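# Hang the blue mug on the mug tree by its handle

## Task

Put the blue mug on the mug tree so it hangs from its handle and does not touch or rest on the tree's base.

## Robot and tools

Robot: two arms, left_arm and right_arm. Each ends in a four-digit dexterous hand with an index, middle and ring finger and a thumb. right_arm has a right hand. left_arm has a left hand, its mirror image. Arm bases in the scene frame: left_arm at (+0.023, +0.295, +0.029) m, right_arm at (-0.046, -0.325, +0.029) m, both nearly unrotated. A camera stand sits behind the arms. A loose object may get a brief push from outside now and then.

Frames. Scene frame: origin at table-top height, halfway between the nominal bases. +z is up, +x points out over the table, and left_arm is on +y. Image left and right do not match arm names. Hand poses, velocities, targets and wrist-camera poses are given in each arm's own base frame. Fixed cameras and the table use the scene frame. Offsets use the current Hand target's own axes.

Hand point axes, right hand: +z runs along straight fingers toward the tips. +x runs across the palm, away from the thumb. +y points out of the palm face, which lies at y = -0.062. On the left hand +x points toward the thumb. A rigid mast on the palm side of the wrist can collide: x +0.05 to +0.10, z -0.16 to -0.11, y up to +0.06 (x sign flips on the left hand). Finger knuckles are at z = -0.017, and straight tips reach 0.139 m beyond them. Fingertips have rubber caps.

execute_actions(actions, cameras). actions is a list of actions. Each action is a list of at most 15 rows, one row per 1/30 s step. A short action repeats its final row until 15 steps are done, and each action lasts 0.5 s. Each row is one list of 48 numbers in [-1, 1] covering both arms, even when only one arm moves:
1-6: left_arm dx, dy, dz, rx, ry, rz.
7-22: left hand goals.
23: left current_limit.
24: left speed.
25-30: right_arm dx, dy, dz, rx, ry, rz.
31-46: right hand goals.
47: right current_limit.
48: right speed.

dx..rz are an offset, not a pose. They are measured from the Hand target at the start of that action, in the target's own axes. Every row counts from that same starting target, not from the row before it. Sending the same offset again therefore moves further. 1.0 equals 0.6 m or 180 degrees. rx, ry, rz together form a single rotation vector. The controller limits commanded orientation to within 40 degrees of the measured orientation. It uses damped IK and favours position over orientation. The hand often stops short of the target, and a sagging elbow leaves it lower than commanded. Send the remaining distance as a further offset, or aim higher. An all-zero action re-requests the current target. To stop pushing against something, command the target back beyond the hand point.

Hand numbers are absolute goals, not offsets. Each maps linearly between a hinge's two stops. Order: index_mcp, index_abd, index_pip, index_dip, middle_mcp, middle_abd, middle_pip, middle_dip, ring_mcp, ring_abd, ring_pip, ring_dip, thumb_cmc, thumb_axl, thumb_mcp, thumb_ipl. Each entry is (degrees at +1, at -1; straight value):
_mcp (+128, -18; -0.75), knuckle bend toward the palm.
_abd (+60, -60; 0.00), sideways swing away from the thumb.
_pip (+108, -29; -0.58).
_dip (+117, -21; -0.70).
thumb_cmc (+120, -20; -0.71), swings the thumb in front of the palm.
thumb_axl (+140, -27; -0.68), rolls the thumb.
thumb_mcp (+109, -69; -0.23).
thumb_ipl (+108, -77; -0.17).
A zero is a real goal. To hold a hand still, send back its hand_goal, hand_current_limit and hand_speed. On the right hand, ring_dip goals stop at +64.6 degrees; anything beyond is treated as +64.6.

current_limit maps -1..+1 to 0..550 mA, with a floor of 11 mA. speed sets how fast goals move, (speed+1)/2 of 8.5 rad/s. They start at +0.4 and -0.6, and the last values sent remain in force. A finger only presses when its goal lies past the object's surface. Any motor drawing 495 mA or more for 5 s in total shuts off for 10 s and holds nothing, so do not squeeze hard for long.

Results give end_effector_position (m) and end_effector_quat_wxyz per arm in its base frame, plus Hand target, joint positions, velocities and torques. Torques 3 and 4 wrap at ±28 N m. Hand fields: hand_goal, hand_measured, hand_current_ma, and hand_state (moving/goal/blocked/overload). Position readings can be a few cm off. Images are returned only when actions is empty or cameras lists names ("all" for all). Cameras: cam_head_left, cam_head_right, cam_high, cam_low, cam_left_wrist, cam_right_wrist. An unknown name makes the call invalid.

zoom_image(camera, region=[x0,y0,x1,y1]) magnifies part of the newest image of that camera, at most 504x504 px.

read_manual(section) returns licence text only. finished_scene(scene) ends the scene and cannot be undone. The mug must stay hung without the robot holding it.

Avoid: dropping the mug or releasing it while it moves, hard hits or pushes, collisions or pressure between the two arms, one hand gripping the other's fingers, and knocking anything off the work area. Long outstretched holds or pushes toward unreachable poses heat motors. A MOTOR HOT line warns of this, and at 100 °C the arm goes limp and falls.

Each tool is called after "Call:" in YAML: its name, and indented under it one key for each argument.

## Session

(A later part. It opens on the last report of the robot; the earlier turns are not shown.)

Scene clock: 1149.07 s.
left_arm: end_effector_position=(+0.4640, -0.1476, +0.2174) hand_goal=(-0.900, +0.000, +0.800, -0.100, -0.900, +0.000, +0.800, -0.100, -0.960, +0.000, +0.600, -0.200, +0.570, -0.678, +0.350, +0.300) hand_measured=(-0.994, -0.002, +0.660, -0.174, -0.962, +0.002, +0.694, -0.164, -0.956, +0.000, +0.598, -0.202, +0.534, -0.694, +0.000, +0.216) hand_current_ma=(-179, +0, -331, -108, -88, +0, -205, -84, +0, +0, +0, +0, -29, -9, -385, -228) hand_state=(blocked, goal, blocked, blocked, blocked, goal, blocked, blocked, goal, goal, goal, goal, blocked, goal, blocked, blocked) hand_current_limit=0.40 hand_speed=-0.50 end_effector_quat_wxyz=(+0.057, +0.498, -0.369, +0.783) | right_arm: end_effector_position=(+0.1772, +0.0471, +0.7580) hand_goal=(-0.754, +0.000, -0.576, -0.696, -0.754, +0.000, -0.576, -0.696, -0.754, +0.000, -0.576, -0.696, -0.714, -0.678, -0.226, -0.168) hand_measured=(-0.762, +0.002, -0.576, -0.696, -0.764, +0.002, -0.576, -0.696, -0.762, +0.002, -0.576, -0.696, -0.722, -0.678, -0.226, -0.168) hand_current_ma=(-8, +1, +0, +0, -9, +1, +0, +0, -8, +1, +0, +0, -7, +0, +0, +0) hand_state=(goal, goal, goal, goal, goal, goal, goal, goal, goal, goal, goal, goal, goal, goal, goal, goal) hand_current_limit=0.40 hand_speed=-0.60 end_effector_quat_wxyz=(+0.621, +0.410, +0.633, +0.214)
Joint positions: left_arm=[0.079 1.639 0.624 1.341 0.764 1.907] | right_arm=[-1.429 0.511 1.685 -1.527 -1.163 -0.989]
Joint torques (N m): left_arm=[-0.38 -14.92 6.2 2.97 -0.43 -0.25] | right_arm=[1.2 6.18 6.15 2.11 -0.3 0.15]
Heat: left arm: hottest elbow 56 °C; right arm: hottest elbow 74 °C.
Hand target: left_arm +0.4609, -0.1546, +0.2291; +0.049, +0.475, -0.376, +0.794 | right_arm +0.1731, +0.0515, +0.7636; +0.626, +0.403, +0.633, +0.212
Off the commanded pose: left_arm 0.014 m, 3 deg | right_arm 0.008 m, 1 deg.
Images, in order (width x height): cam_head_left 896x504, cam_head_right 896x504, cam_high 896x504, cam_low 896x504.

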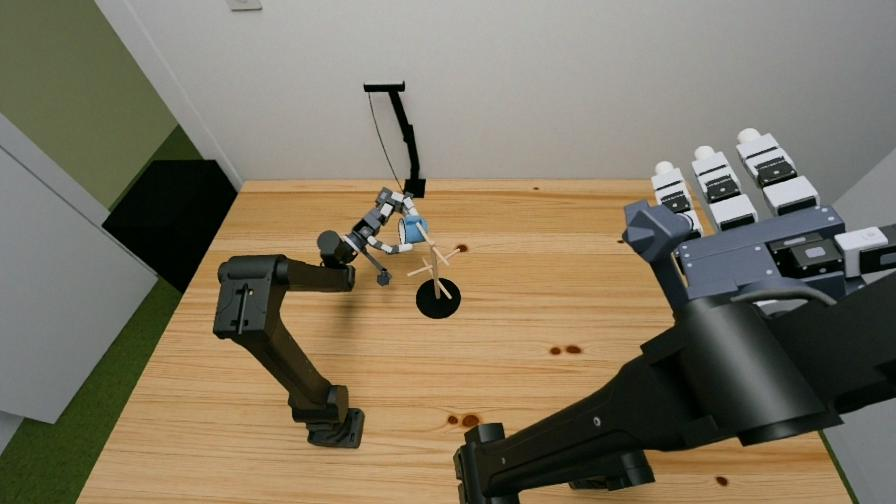

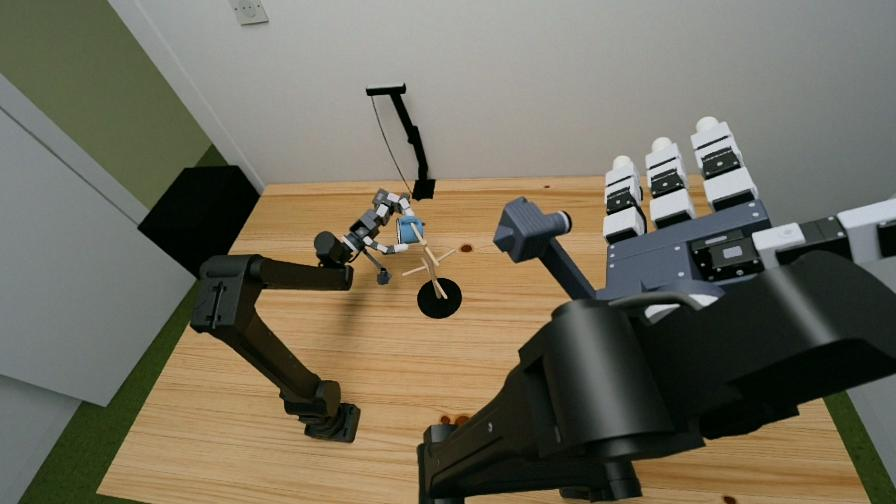

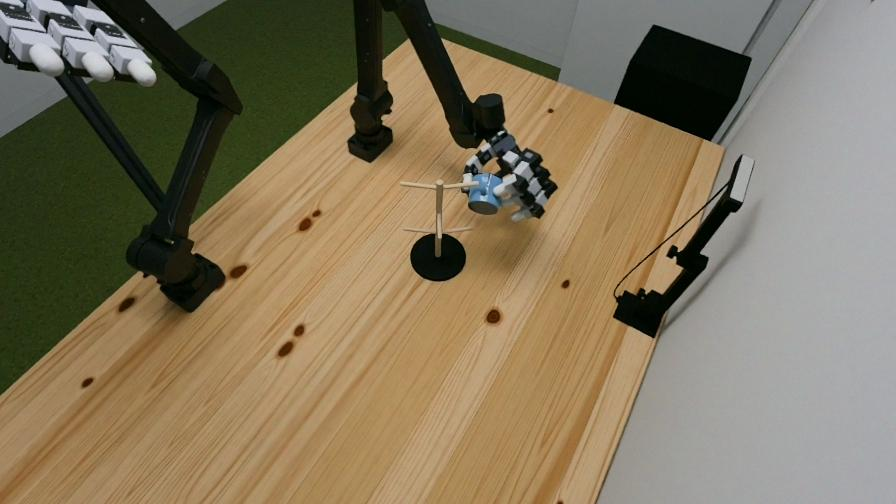

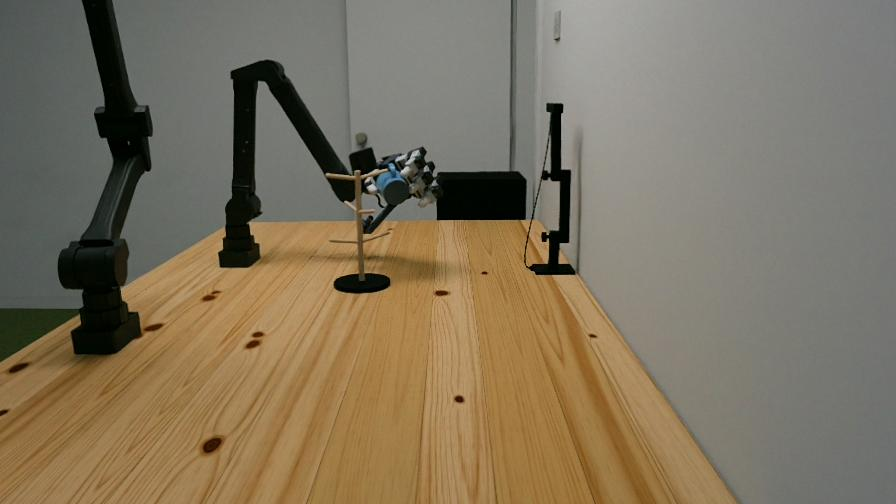

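Call:
execute_actions:
  actions:
    - [[0.013,-0.0058,0.0057,0,0,0,-0.9,0,0.8,-0.1,-0.9,0,0.8,-0.1,-0.959,0,0.6,-0.2,0.571,-0.678,0.35,0.3,0.4,-0.5,0,0,0,0,0,0,-0.754,0,-0.576,-0.696,-0.754,0,-0.576,-0.696,-0.754,0,-0.576,-0.696,-0.714,-0.678,-0.226,-0.168,0.4,-0.6]]
  cameras: ["cam_head_left","cam_head_right","cam_low","cam_high"]

Call:
zoom_image:
  camera: "cam_head_left"
  region: [395, 205, 435, 245]

Call:
zoom_image:
  camera: "cam_head_right"
  region: [390, 205, 430, 245]

Call:
zoom_image:
  camera: "cam_low"
  region: [365, 140, 415, 190]

Call:
zoom_image:
  camera: "cam_high"
  region: [460, 160, 514, 214]

Scene clock: 1161.67 s.
left_arm: end_effector_position=(+0.4613, -0.1497, +0.2301) hand_goal=(-0.900, +0.000, +0.800, -0.100, -0.900, +0.000, +0.800, -0.100, -0.960, +0.000, +0.600, -0.200, +0.570, -0.678, +0.350, +0.300) hand_measured=(-0.994, -0.002, +0.660, -0.174, -0.962, +0.002, +0.694, -0.164, -0.956, +0.000, +0.598, -0.202, +0.534, -0.694, +0.000, +0.216) hand_current_ma=(-179, +0, -331, -108, -88, +0, -205, -84, +0, +0, +0, +0, -29, -9, -385, -228) hand_state=(blocked, goal, blocked, blocked, blocked, goal, blocked, blocked, goal, goal, goal, goal, blocked, goal, blocked, blocked) hand_current_limit=0.40 hand_speed=-0.50 end_effector_quat_wxyz=(+0.051, +0.485, -0.371, +0.790) | right_arm: end_effector_position=(+0.1763, +0.0466, +0.7588) hand_goal=(-0.754, +0.000, -0.576, -0.696, -0.754, +0.000, -0.576, -0.696, -0.754, +0.000, -0.576, -0.696, -0.714, -0.678, -0.226, -0.168) hand_measured=(-0.762, +0.002, -0.576, -0.696, -0.764, +0.002, -0.576, -0.696, -0.762, +0.002, -0.576, -0.696, -0.722, -0.678, -0.226, -0.168) hand_current_ma=(-8, +1, +0, +0, -9, +1, +0, +0, -8, +1, +0, +0, -7, +0, +0, +0) hand_state=(goal, goal, goal, goal, goal, goal, goal, goal, goal, goal, goal, goal, goal, goal, goal, goal) hand_current_limit=0.40 hand_speed=-0.60 end_effector_quat_wxyz=(+0.621, +0.410, +0.633, +0.214)
Joint positions: left_arm=[0.074 1.61 0.624 1.341 0.759 1.909] | right_arm=[-1.41 0.511 1.685 -1.514 -1.145 -0.975]
Joint torques (N m): left_arm=[-0.44 -14.56 6.71 1.66 -0.47 -0.24] | right_arm=[0.67 5.89 5.98 2.17 -0.24 0.19]
Heat: left arm: hottest elbow 55 °C; right arm: hottest elbow 71 °C.
Hand target: left_arm +0.4606, -0.1566, +0.2380; +0.050, +0.475, -0.376, +0.794 | right_arm +0.1730, +0.0515, +0.7636; +0.626, +0.403, +0.633, +0.212
Off the commanded pose: left_arm 0.011 m, 1 deg | right_arm 0.008 m, 1 deg.
Images, in order (width x height): cam_head_left 896x504, cam_head_right 896x504, cam_high 896x504, cam_low 896x504.

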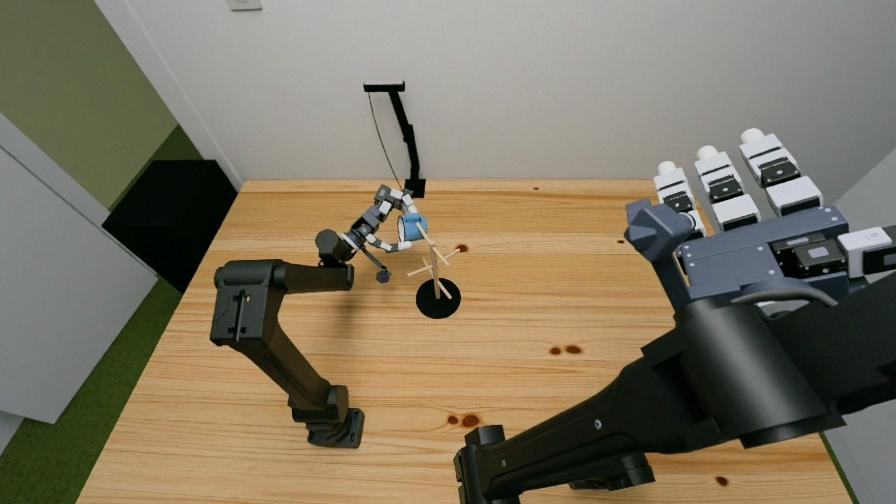

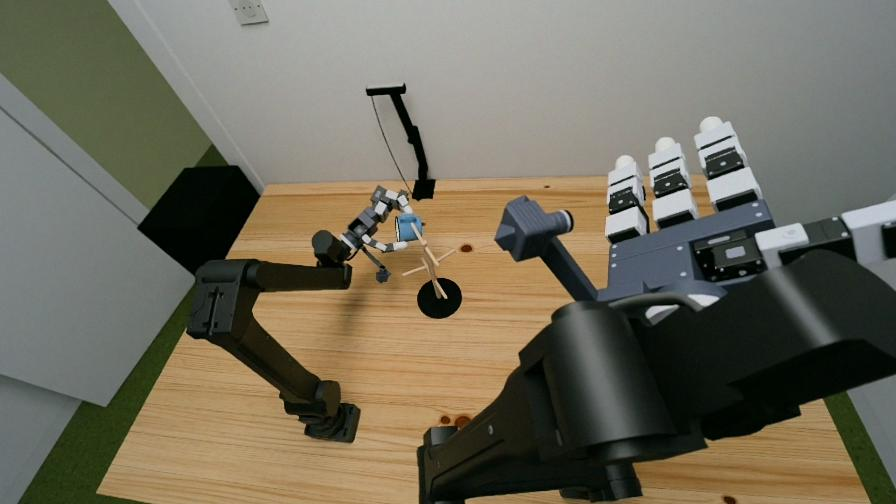

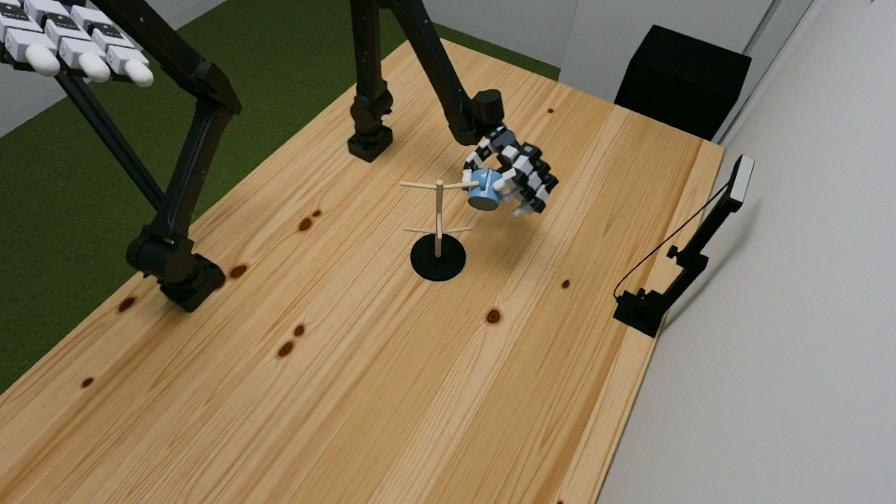

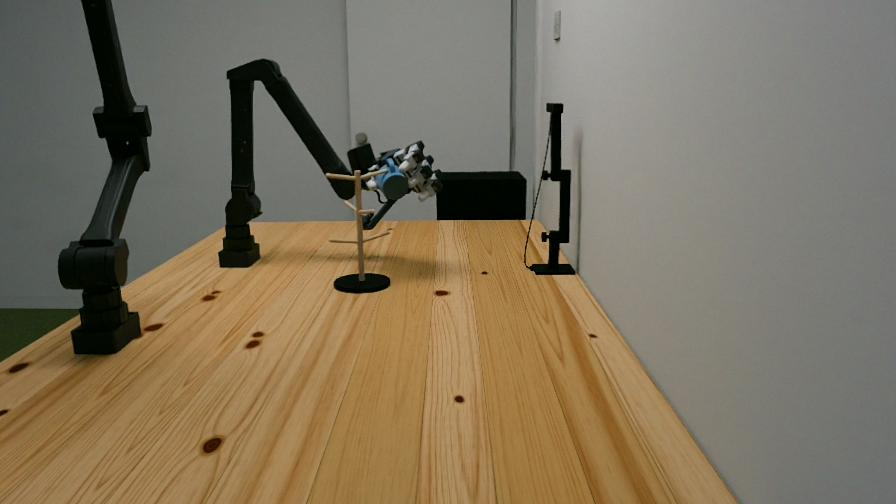

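Scaled by 12.600 from the camera's 896x504 image, which has a finer 1280x720 frame.

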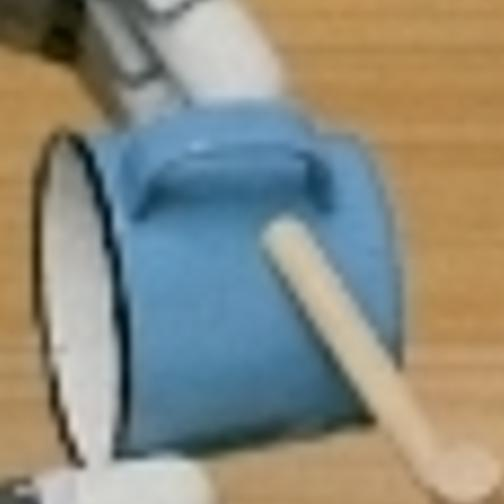

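Scaled by 12.600 from the camera's 896x504 image, which has a finer 1280x720 frame.

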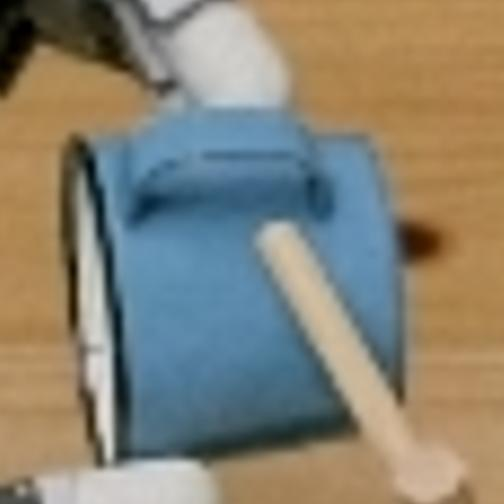

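Scaled by 10.080 from the camera's 896x504 image, which has a finer 1280x720 frame.

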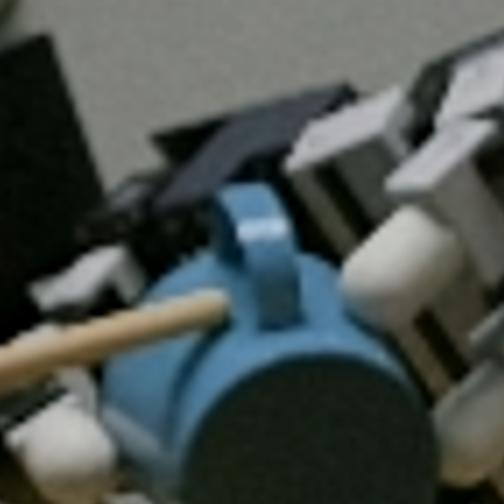

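Scaled by 9.333 from the camera's 896x504 image, which has a finer 1280x720 frame.

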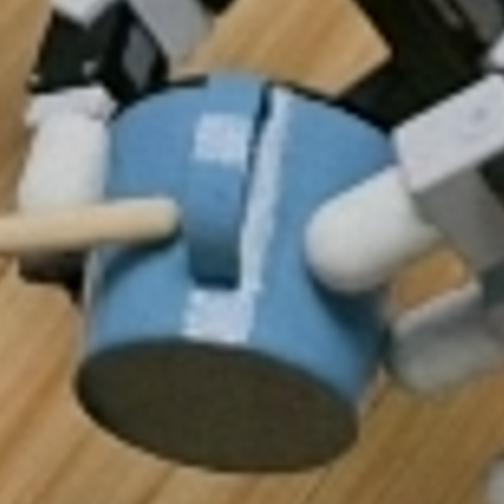

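Call:
execute_actions:
  actions:
    - [[0.0025,0.0128,0.0003,0,0,0,-0.9,0,0.8,-0.1,-0.9,0,0.8,-0.1,-0.959,0,0.6,-0.2,0.571,-0.678,0.35,0.3,0.4,-0.5,0,0,0,0,0,0,-0.754,0,-0.576,-0.696,-0.754,0,-0.576,-0.696,-0.754,0,-0.576,-0.696,-0.714,-0.678,-0.226,-0.168,0.4,-0.6]]
  cameras: ["cam_head_left","cam_head_right","cam_low","cam_high"]

Call:
zoom_image:
  camera: "cam_head_left"
  region: [395, 205, 435, 245]

Call:
zoom_image:
  camera: "cam_head_right"
  region: [390, 205, 430, 245]

Call:
zoom_image:
  camera: "cam_low"
  region: [365, 140, 415, 190]

Call:
zoom_image:
  camera: "cam_high"
  region: [460, 160, 514, 214]

Scene clock: 1175.20 s.
left_arm: end_effector_position=(+0.4593, -0.1554, +0.2272) hand_goal=(-0.900, +0.000, +0.800, -0.100, -0.900, +0.000, +0.800, -0.100, -0.960, +0.000, +0.600, -0.200, +0.570, -0.678, +0.350, +0.300) hand_measured=(-0.994, -0.002, +0.660, -0.174, -0.962, +0.002, +0.694, -0.164, -0.956, +0.000, +0.598, -0.202, +0.534, -0.694, +0.000, +0.216) hand_current_ma=(-179, +0, -331, -108, -88, +0, -205, -84, +0, +0, +0, +0, -29, -9, -385, -228) hand_state=(blocked, goal, blocked, blocked, blocked, goal, blocked, blocked, goal, goal, goal, goal, blocked, goal, blocked, blocked) hand_current_limit=0.40 hand_speed=-0.50 end_effector_quat_wxyz=(+0.051, +0.487, -0.371, +0.789) | right_arm: end_effector_position=(+0.1760, +0.0465, +0.7591) hand_goal=(-0.754, +0.000, -0.576, -0.696, -0.754, +0.000, -0.576, -0.696, -0.754, +0.000, -0.576, -0.696, -0.714, -0.678, -0.226, -0.168) hand_measured=(-0.762, +0.002, -0.576, -0.696, -0.764, +0.002, -0.576, -0.696, -0.762, +0.002, -0.576, -0.696, -0.722, -0.678, -0.226, -0.168) hand_current_ma=(-8, +1, +0, +0, -9, +1, +0, +0, -8, +1, +0, +0, -7, +0, +0, +0) hand_state=(goal, goal, goal, goal, goal, goal, goal, goal, goal, goal, goal, goal, goal, goal, goal, goal) hand_current_limit=0.40 hand_speed=-0.60 end_effector_quat_wxyz=(+0.621, +0.410, +0.633, +0.214)
Joint positions: left_arm=[0.06 1.61 0.616 1.341 0.745 1.917] | right_arm=[-1.405 0.511 1.685 -1.51 -1.14 -0.971]
Joint torques (N m): left_arm=[-0.44 -14.62 6.28 1.98 -0.45 -0.26] | right_arm=[1.03 5.48 5.83 2.1 -0.2 0.17]
Heat: left arm: hottest elbow 55 °C; right arm: hottest elbow 68 °C.
Hand target: left_arm +0.4567, -0.1625, +0.2351; +0.049, +0.475, -0.376, +0.794 | right_arm +0.1730, +0.0515, +0.7636; +0.626, +0.403, +0.633, +0.212
Off the commanded pose: left_arm 0.011 m, 2 deg | right_arm 0.007 m, 1 deg.
Images, in order (width x height): cam_head_left 896x504, cam_head_right 896x504, cam_high 896x504, cam_low 896x504.

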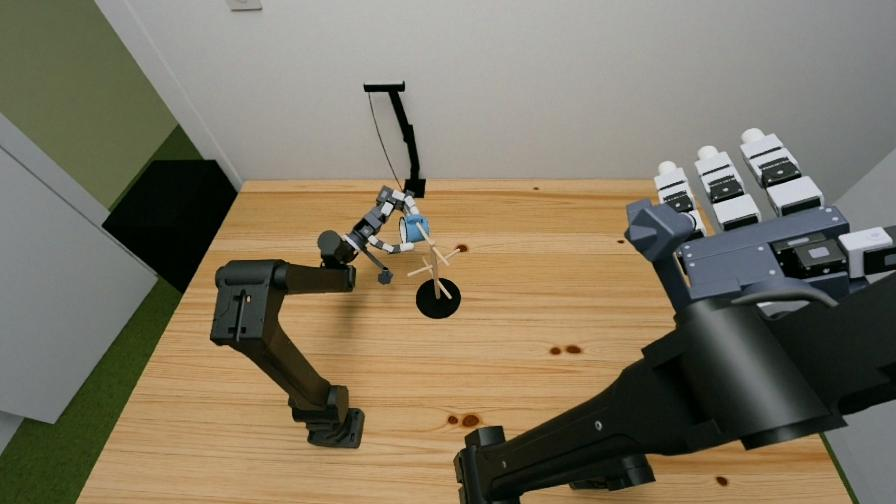

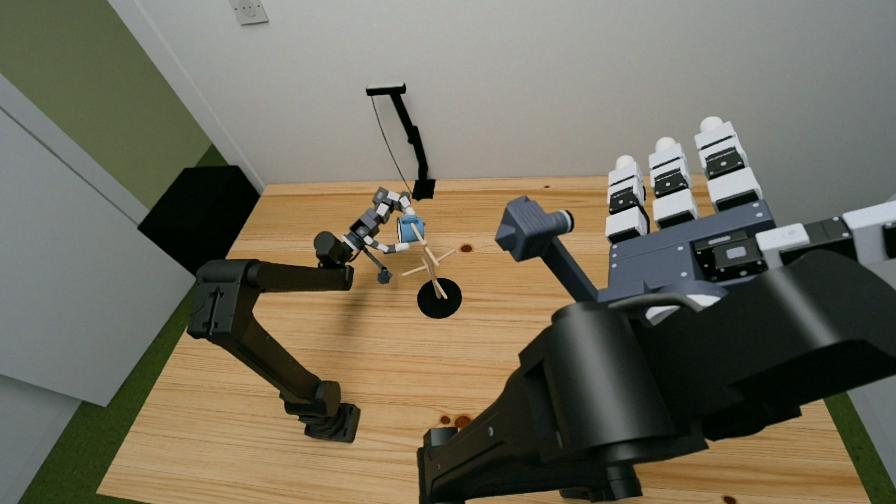

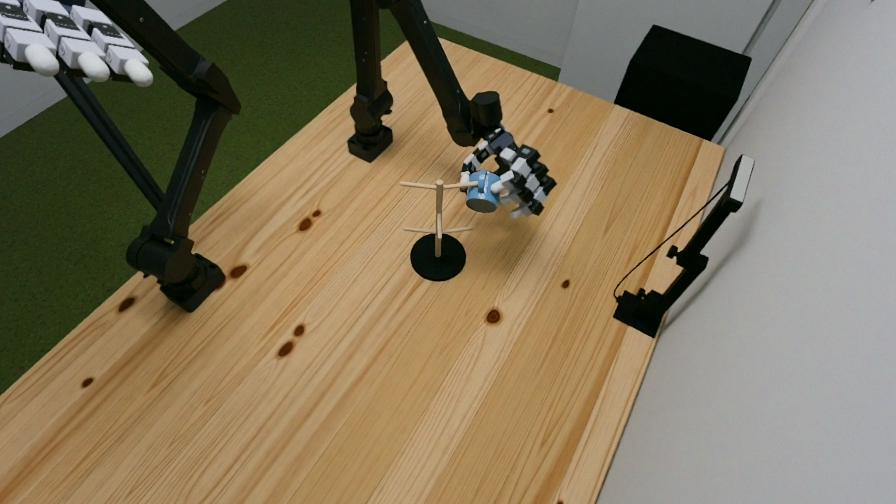

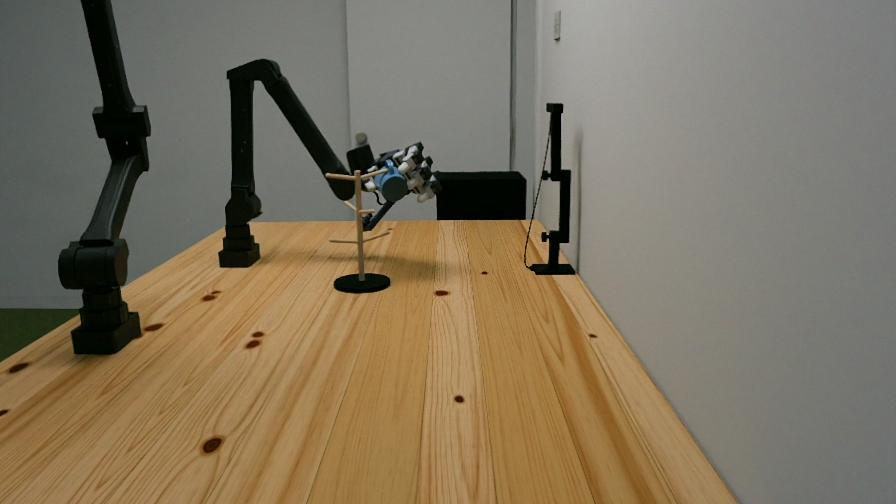

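Scaled by 12.600 from the camera's 896x504 image, which has a finer 1280x720 frame.

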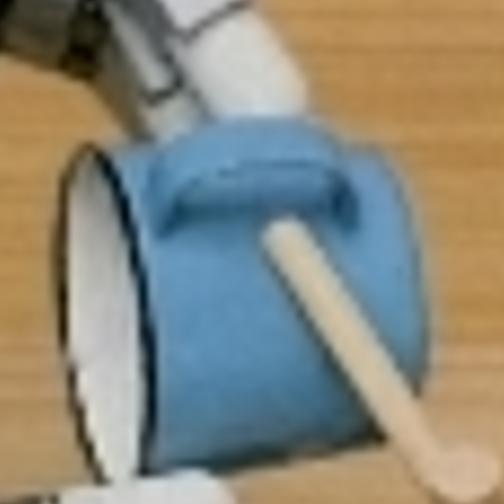

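Scaled by 12.600 from the camera's 896x504 image, which has a finer 1280x720 frame.

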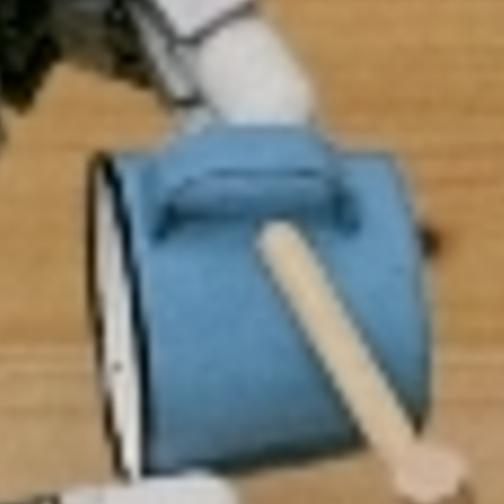

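Scaled by 10.080 from the camera's 896x504 image, which has a finer 1280x720 frame.

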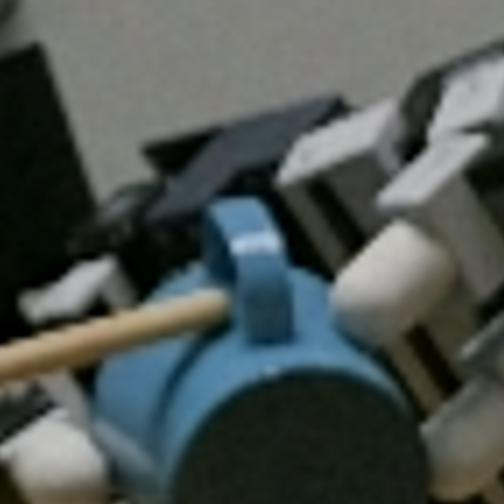

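Scaled by 9.333 from the camera's 896x504 image, which has a finer 1280x720 frame.

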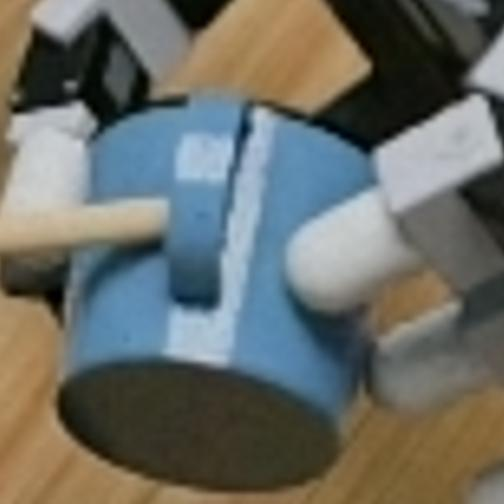

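Call:
execute_actions:
  actions:
    - [[0.0083,0.0222,-0.009,0,0,0,-0.9,0,0.8,-0.1,-0.9,0,0.8,-0.1,-0.959,0,0.6,-0.2,0.571,-0.678,0.35,0.3,0.4,-0.5,0,0,0,0,0,0,-0.754,0,-0.576,-0.696,-0.754,0,-0.576,-0.696,-0.754,0,-0.576,-0.696,-0.714,-0.678,-0.226,-0.168,0.4,-0.6]]
  cameras: ["cam_head_left","cam_head_right","cam_low","cam_high"]

Call:
zoom_image:
  camera: "cam_head_left"
  region: [395, 205, 435, 245]

Call:
zoom_image:
  camera: "cam_head_right"
  region: [390, 205, 430, 245]

Call:
zoom_image:
  camera: "cam_low"
  region: [355, 140, 405, 190]

Call:
zoom_image:
  camera: "cam_high"
  region: [450, 160, 504, 214]

Scene clock: 1183.63 s.
left_arm: end_effector_position=(+0.4472, -0.1646, +0.2186) hand_goal=(-0.900, +0.000, +0.800, -0.100, -0.900, +0.000, +0.800, -0.100, -0.960, +0.000, +0.600, -0.200, +0.570, -0.678, +0.350, +0.300) hand_measured=(-0.994, -0.002, +0.660, -0.174, -0.962, +0.002, +0.694, -0.164, -0.956, +0.000, +0.598, -0.202, +0.534, -0.694, +0.000, +0.216) hand_current_ma=(-179, +0, -331, -108, -88, +0, -205, -84, +0, +0, +0, +0, -29, -9, -385, -228) hand_state=(blocked, goal, blocked, blocked, blocked, goal, blocked, blocked, goal, goal, goal, goal, blocked, goal, blocked, blocked) hand_current_limit=0.40 hand_speed=-0.50 end_effector_quat_wxyz=(+0.057, +0.495, -0.371, +0.783) | right_arm: end_effector_position=(+0.1759, +0.0463, +0.7590) hand_goal=(-0.754, +0.000, -0.576, -0.696, -0.754, +0.000, -0.576, -0.696, -0.754, +0.000, -0.576, -0.696, -0.714, -0.678, -0.226, -0.168) hand_measured=(-0.762, +0.002, -0.576, -0.696, -0.764, +0.002, -0.576, -0.696, -0.762, +0.002, -0.576, -0.696, -0.722, -0.678, -0.226, -0.168) hand_current_ma=(-8, +1, +0, +0, -9, +1, +0, +0, -8, +1, +0, +0, -7, +0, +0, +0) hand_state=(goal, goal, goal, goal, goal, goal, goal, goal, goal, goal, goal, goal, goal, goal, goal, goal) hand_current_limit=0.40 hand_speed=-0.60 end_effector_quat_wxyz=(+0.621, +0.411, +0.633, +0.214)
Joint positions: left_arm=[0.038 1.6 0.577 1.341 0.728 1.925] | right_arm=[-1.404 0.511 1.685 -1.51 -1.139 -0.97]
Joint torques (N m): left_arm=[-0.15 -14.39 6.12 2.77 -0.41 -0.23] | right_arm=[1.08 5.66 5.86 2.29 -0.22 0.17]
Heat: left arm: hottest elbow 55 °C; right arm: hottest elbow 67 °C.
Hand target: left_arm +0.4442, -0.1700, +0.2302; +0.050, +0.475, -0.376, +0.794 | right_arm +0.1731, +0.0515, +0.7636; +0.626, +0.403, +0.633, +0.212
Off the commanded pose: left_arm 0.013 m, 3 deg | right_arm 0.008 m, 1 deg.
Images, in order (width x height): cam_head_left 896x504, cam_head_right 896x504, cam_high 896x504, cam_low 896x504.

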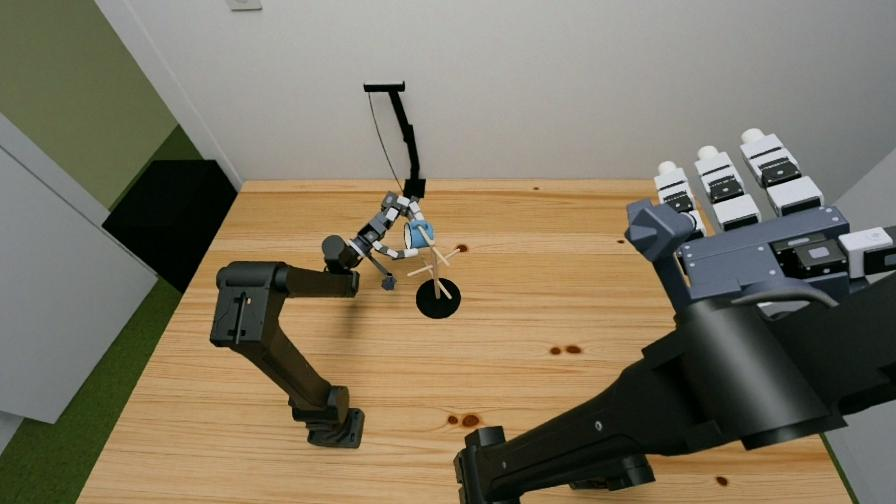

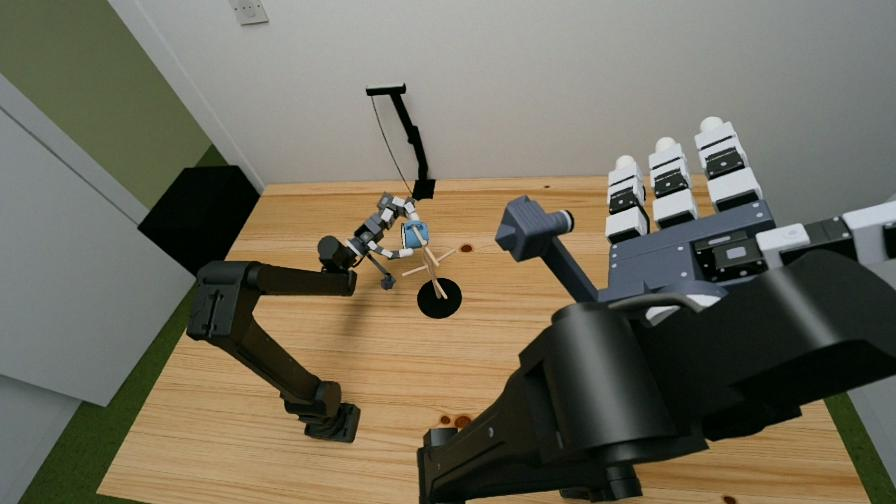

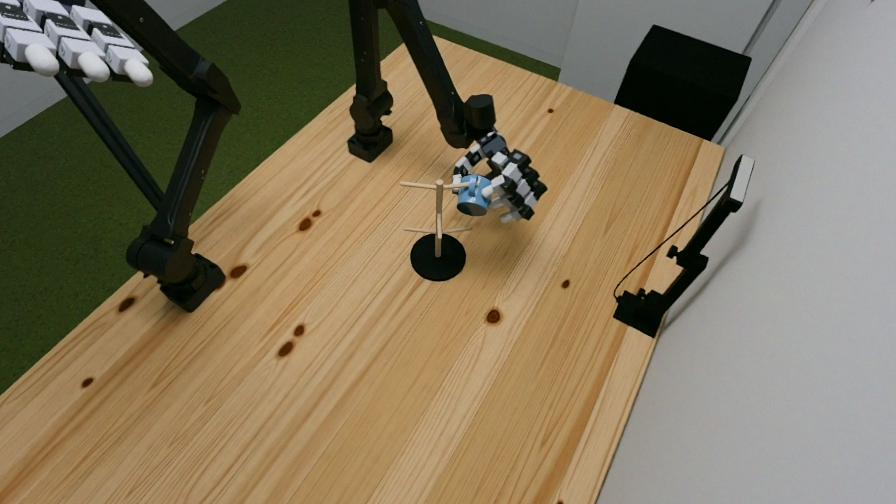

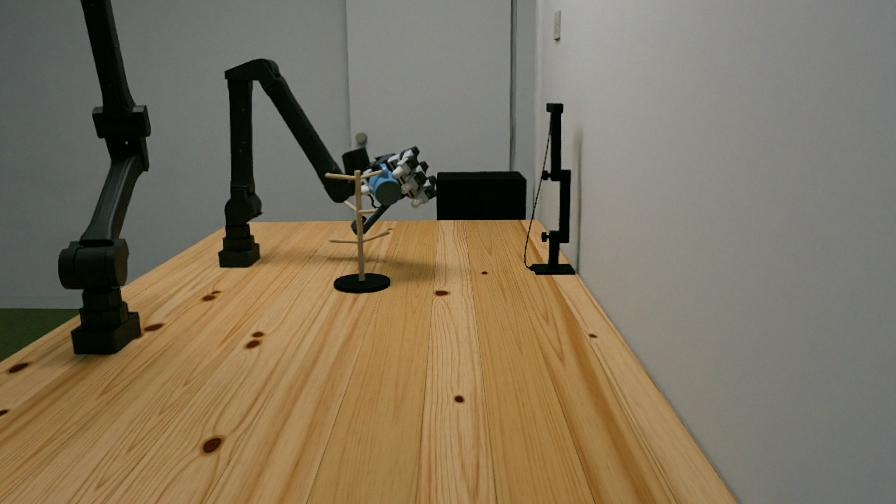

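Scaled by 12.600 from the camera's 896x504 image, which has a finer 1280x720 frame.

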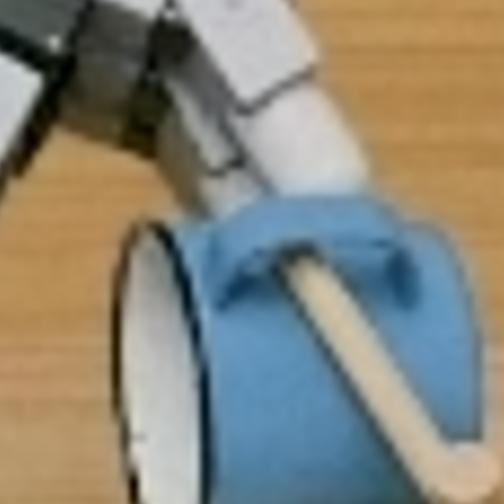

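Scaled by 12.600 from the camera's 896x504 image, which has a finer 1280x720 frame.

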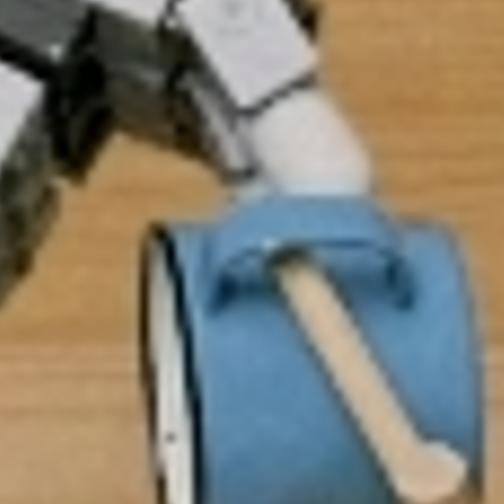

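Scaled by 10.080 from the camera's 896x504 image, which has a finer 1280x720 frame.

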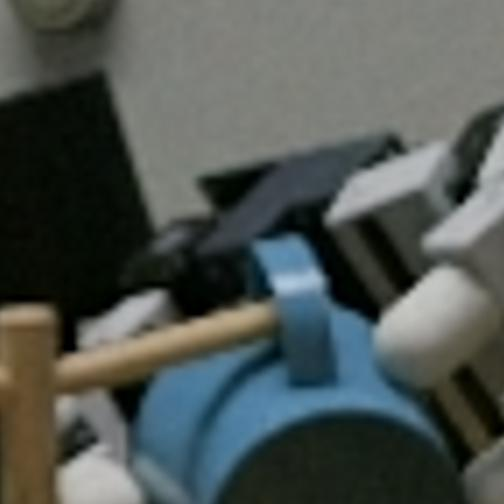

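Scaled by 9.333 from the camera's 896x504 image, which has a finer 1280x720 frame.

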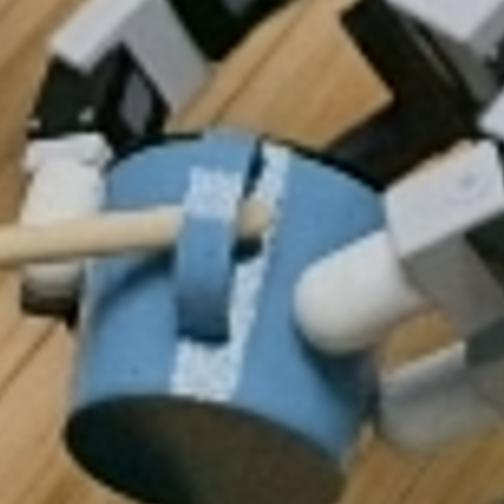

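Call:
execute_actions:
  actions:
    - [[0.0128,0.0122,-0.009,0,0,0,-0.9,0,0.8,-0.1,-0.9,0,0.8,-0.1,-0.959,0,0.6,-0.2,0.571,-0.678,0.35,0.3,0.4,-0.5,0,0,0,0,0,0,-0.754,0,-0.576,-0.696,-0.754,0,-0.576,-0.696,-0.754,0,-0.576,-0.696,-0.714,-0.678,-0.226,-0.168,0.4,-0.6]]
  cameras: ["cam_head_left","cam_head_right","cam_low","cam_high","cam_left_wrist"]

Call:
zoom_image:
  camera: "cam_head_left"
  region: [395, 215, 445, 265]

Call:
zoom_image:
  camera: "cam_low"
  region: [345, 150, 405, 210]

Call:
zoom_image:
  camera: "cam_high"
  region: [430, 160, 500, 230]

Scene clock: 1193.47 s.
left_arm: end_effector_position=(+0.4370, -0.1672, +0.2202) hand_goal=(-0.900, +0.000, +0.800, -0.100, -0.900, +0.000, +0.800, -0.100, -0.960, +0.000, +0.600, -0.200, +0.570, -0.678, +0.350, +0.300) hand_measured=(-0.994, -0.002, +0.660, -0.174, -0.962, +0.002, +0.694, -0.164, -0.956, +0.000, +0.598, -0.202, +0.534, -0.694, +0.000, +0.216) hand_current_ma=(-179, +0, -331, -108, -88, +0, -205, -84, +0, +0, +0, +0, -29, -9, -385, -228) hand_state=(blocked, goal, blocked, blocked, blocked, goal, blocked, blocked, goal, goal, goal, goal, blocked, goal, blocked, blocked) hand_current_limit=0.40 hand_speed=-0.50 end_effector_quat_wxyz=(+0.055, +0.495, -0.370, +0.784) | right_arm: end_effector_position=(+0.1759, +0.0463, +0.7590) hand_goal=(-0.754, +0.000, -0.576, -0.696, -0.754, +0.000, -0.576, -0.696, -0.754, +0.000, -0.576, -0.696, -0.714, -0.678, -0.226, -0.168) hand_measured=(-0.762, +0.002, -0.576, -0.696, -0.764, +0.002, -0.576, -0.696, -0.762, +0.002, -0.576, -0.696, -0.722, -0.678, -0.226, -0.168) hand_current_ma=(-8, +1, +0, +0, -9, +1, +0, +0, -8, +1, +0, +0, -7, +0, +0, +0) hand_state=(goal, goal, goal, goal, goal, goal, goal, goal, goal, goal, goal, goal, goal, goal, goal, goal) hand_current_limit=0.40 hand_speed=-0.60 end_effector_quat_wxyz=(+0.621, +0.411, +0.633, +0.214)
Joint positions: left_arm=[0.031 1.573 0.548 1.341 0.718 1.93] | right_arm=[-1.404 0.511 1.685 -1.51 -1.138 -0.97]
Joint torques (N m): left_arm=[-0.44 -13.8 6.05 2.84 -0.4 -0.24] | right_arm=[1.14 5.25 5.93 2.19 -0.24 0.21]
Heat: left arm: hottest elbow 55 °C; right arm: hottest elbow 65 °C.
Hand target: left_arm +0.4330, -0.1738, +0.2309; +0.049, +0.475, -0.376, +0.794 | right_arm +0.1731, +0.0515, +0.7635; +0.626, +0.403, +0.633, +0.212
Off the commanded pose: left_arm 0.013 m, 3 deg | right_arm 0.007 m, 1 deg.
camera_calibration:
cam_left_wrist: T_world_to_cam=[[0.681711, 0.647924, -0.339801, -0.146521], [-0.46839, 0.743299, 0.477616, 0.181256], [0.562033, -0.166436, 0.810196, -0.331168], [0, 0, 0, 1]] pos_world=[0.37091, -0.0949111, 0.131952]
Images, in order (width x height): cam_head_left 896x504, cam_head_right 896x504, cam_high 896x504, cam_low 896x504, cam_left_wrist 896x504.

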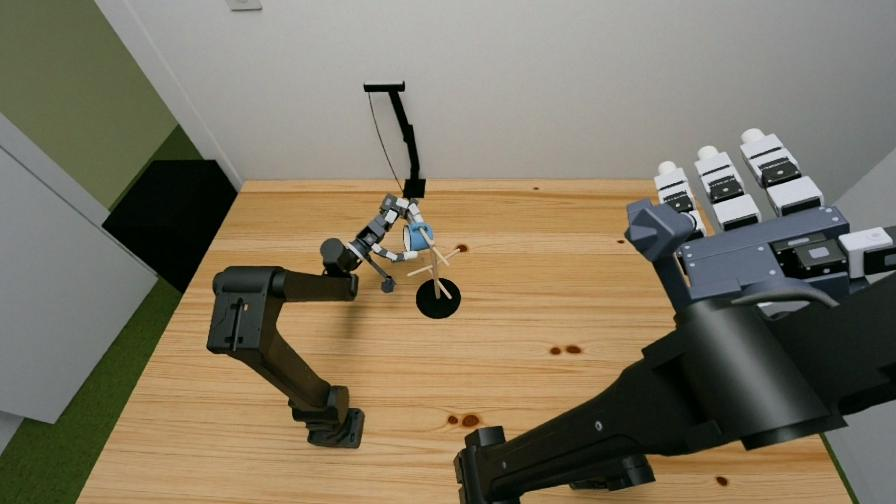

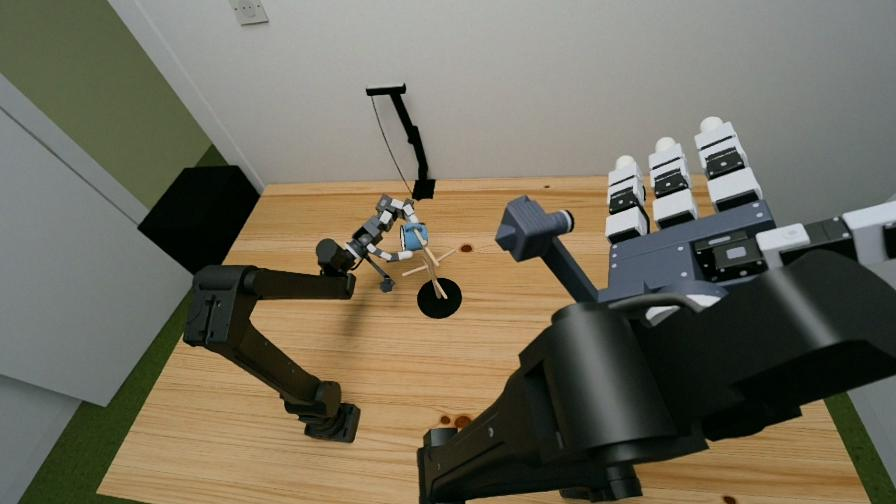

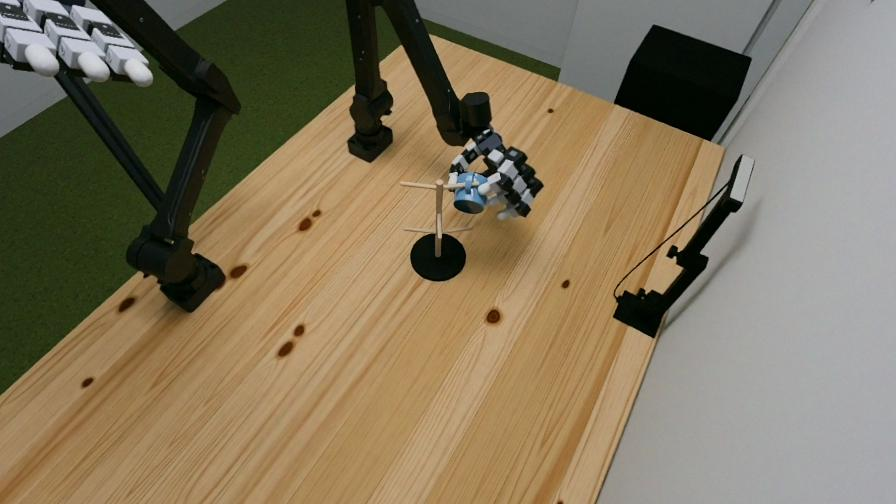

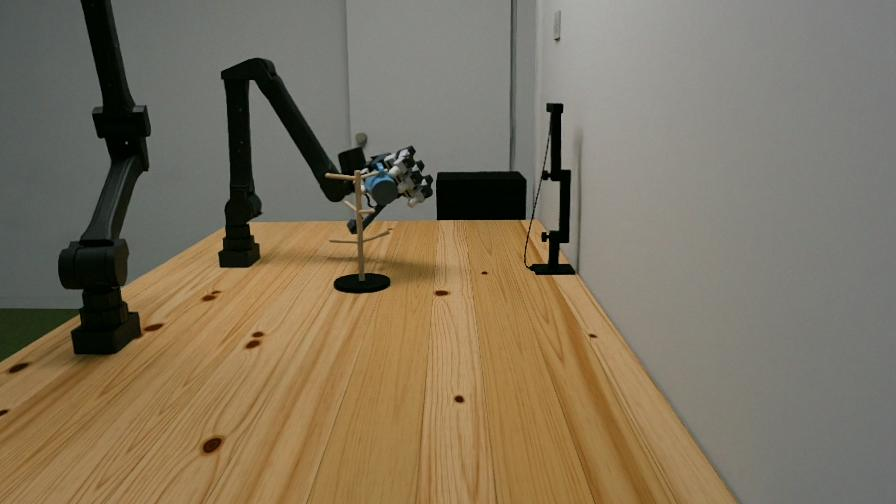

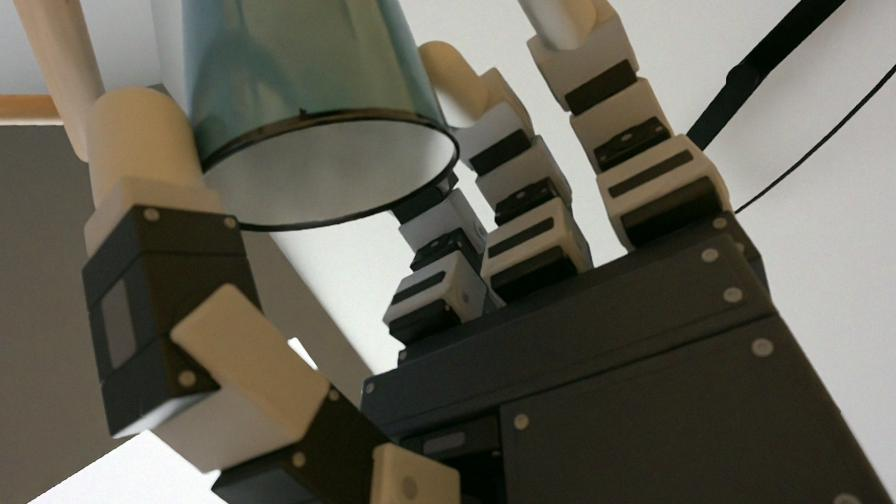

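Scaled by 10.080 from the camera's 896x504 image, which has a finer 1280x720 frame.

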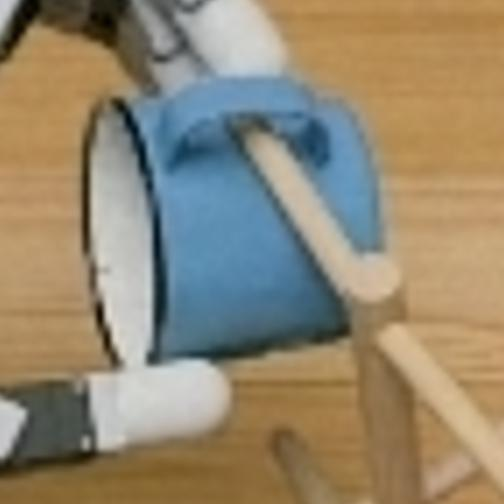

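Scaled by 8.400 from the camera's 896x504 image, which has a finer 1280x720 frame.

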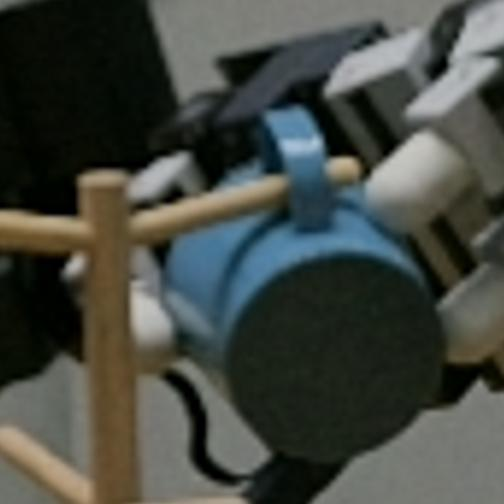

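Scaled by 7.200 from the camera's 896x504 image, which has a finer 1280x720 frame.

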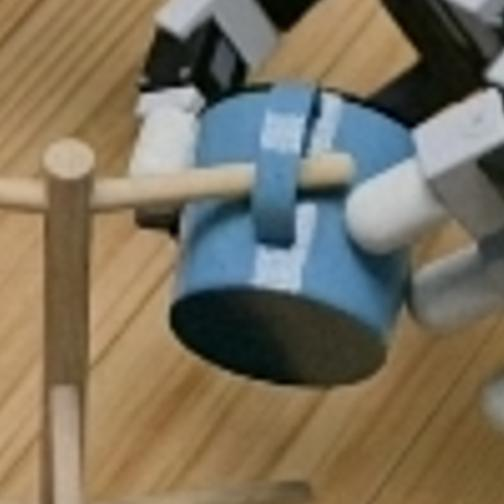

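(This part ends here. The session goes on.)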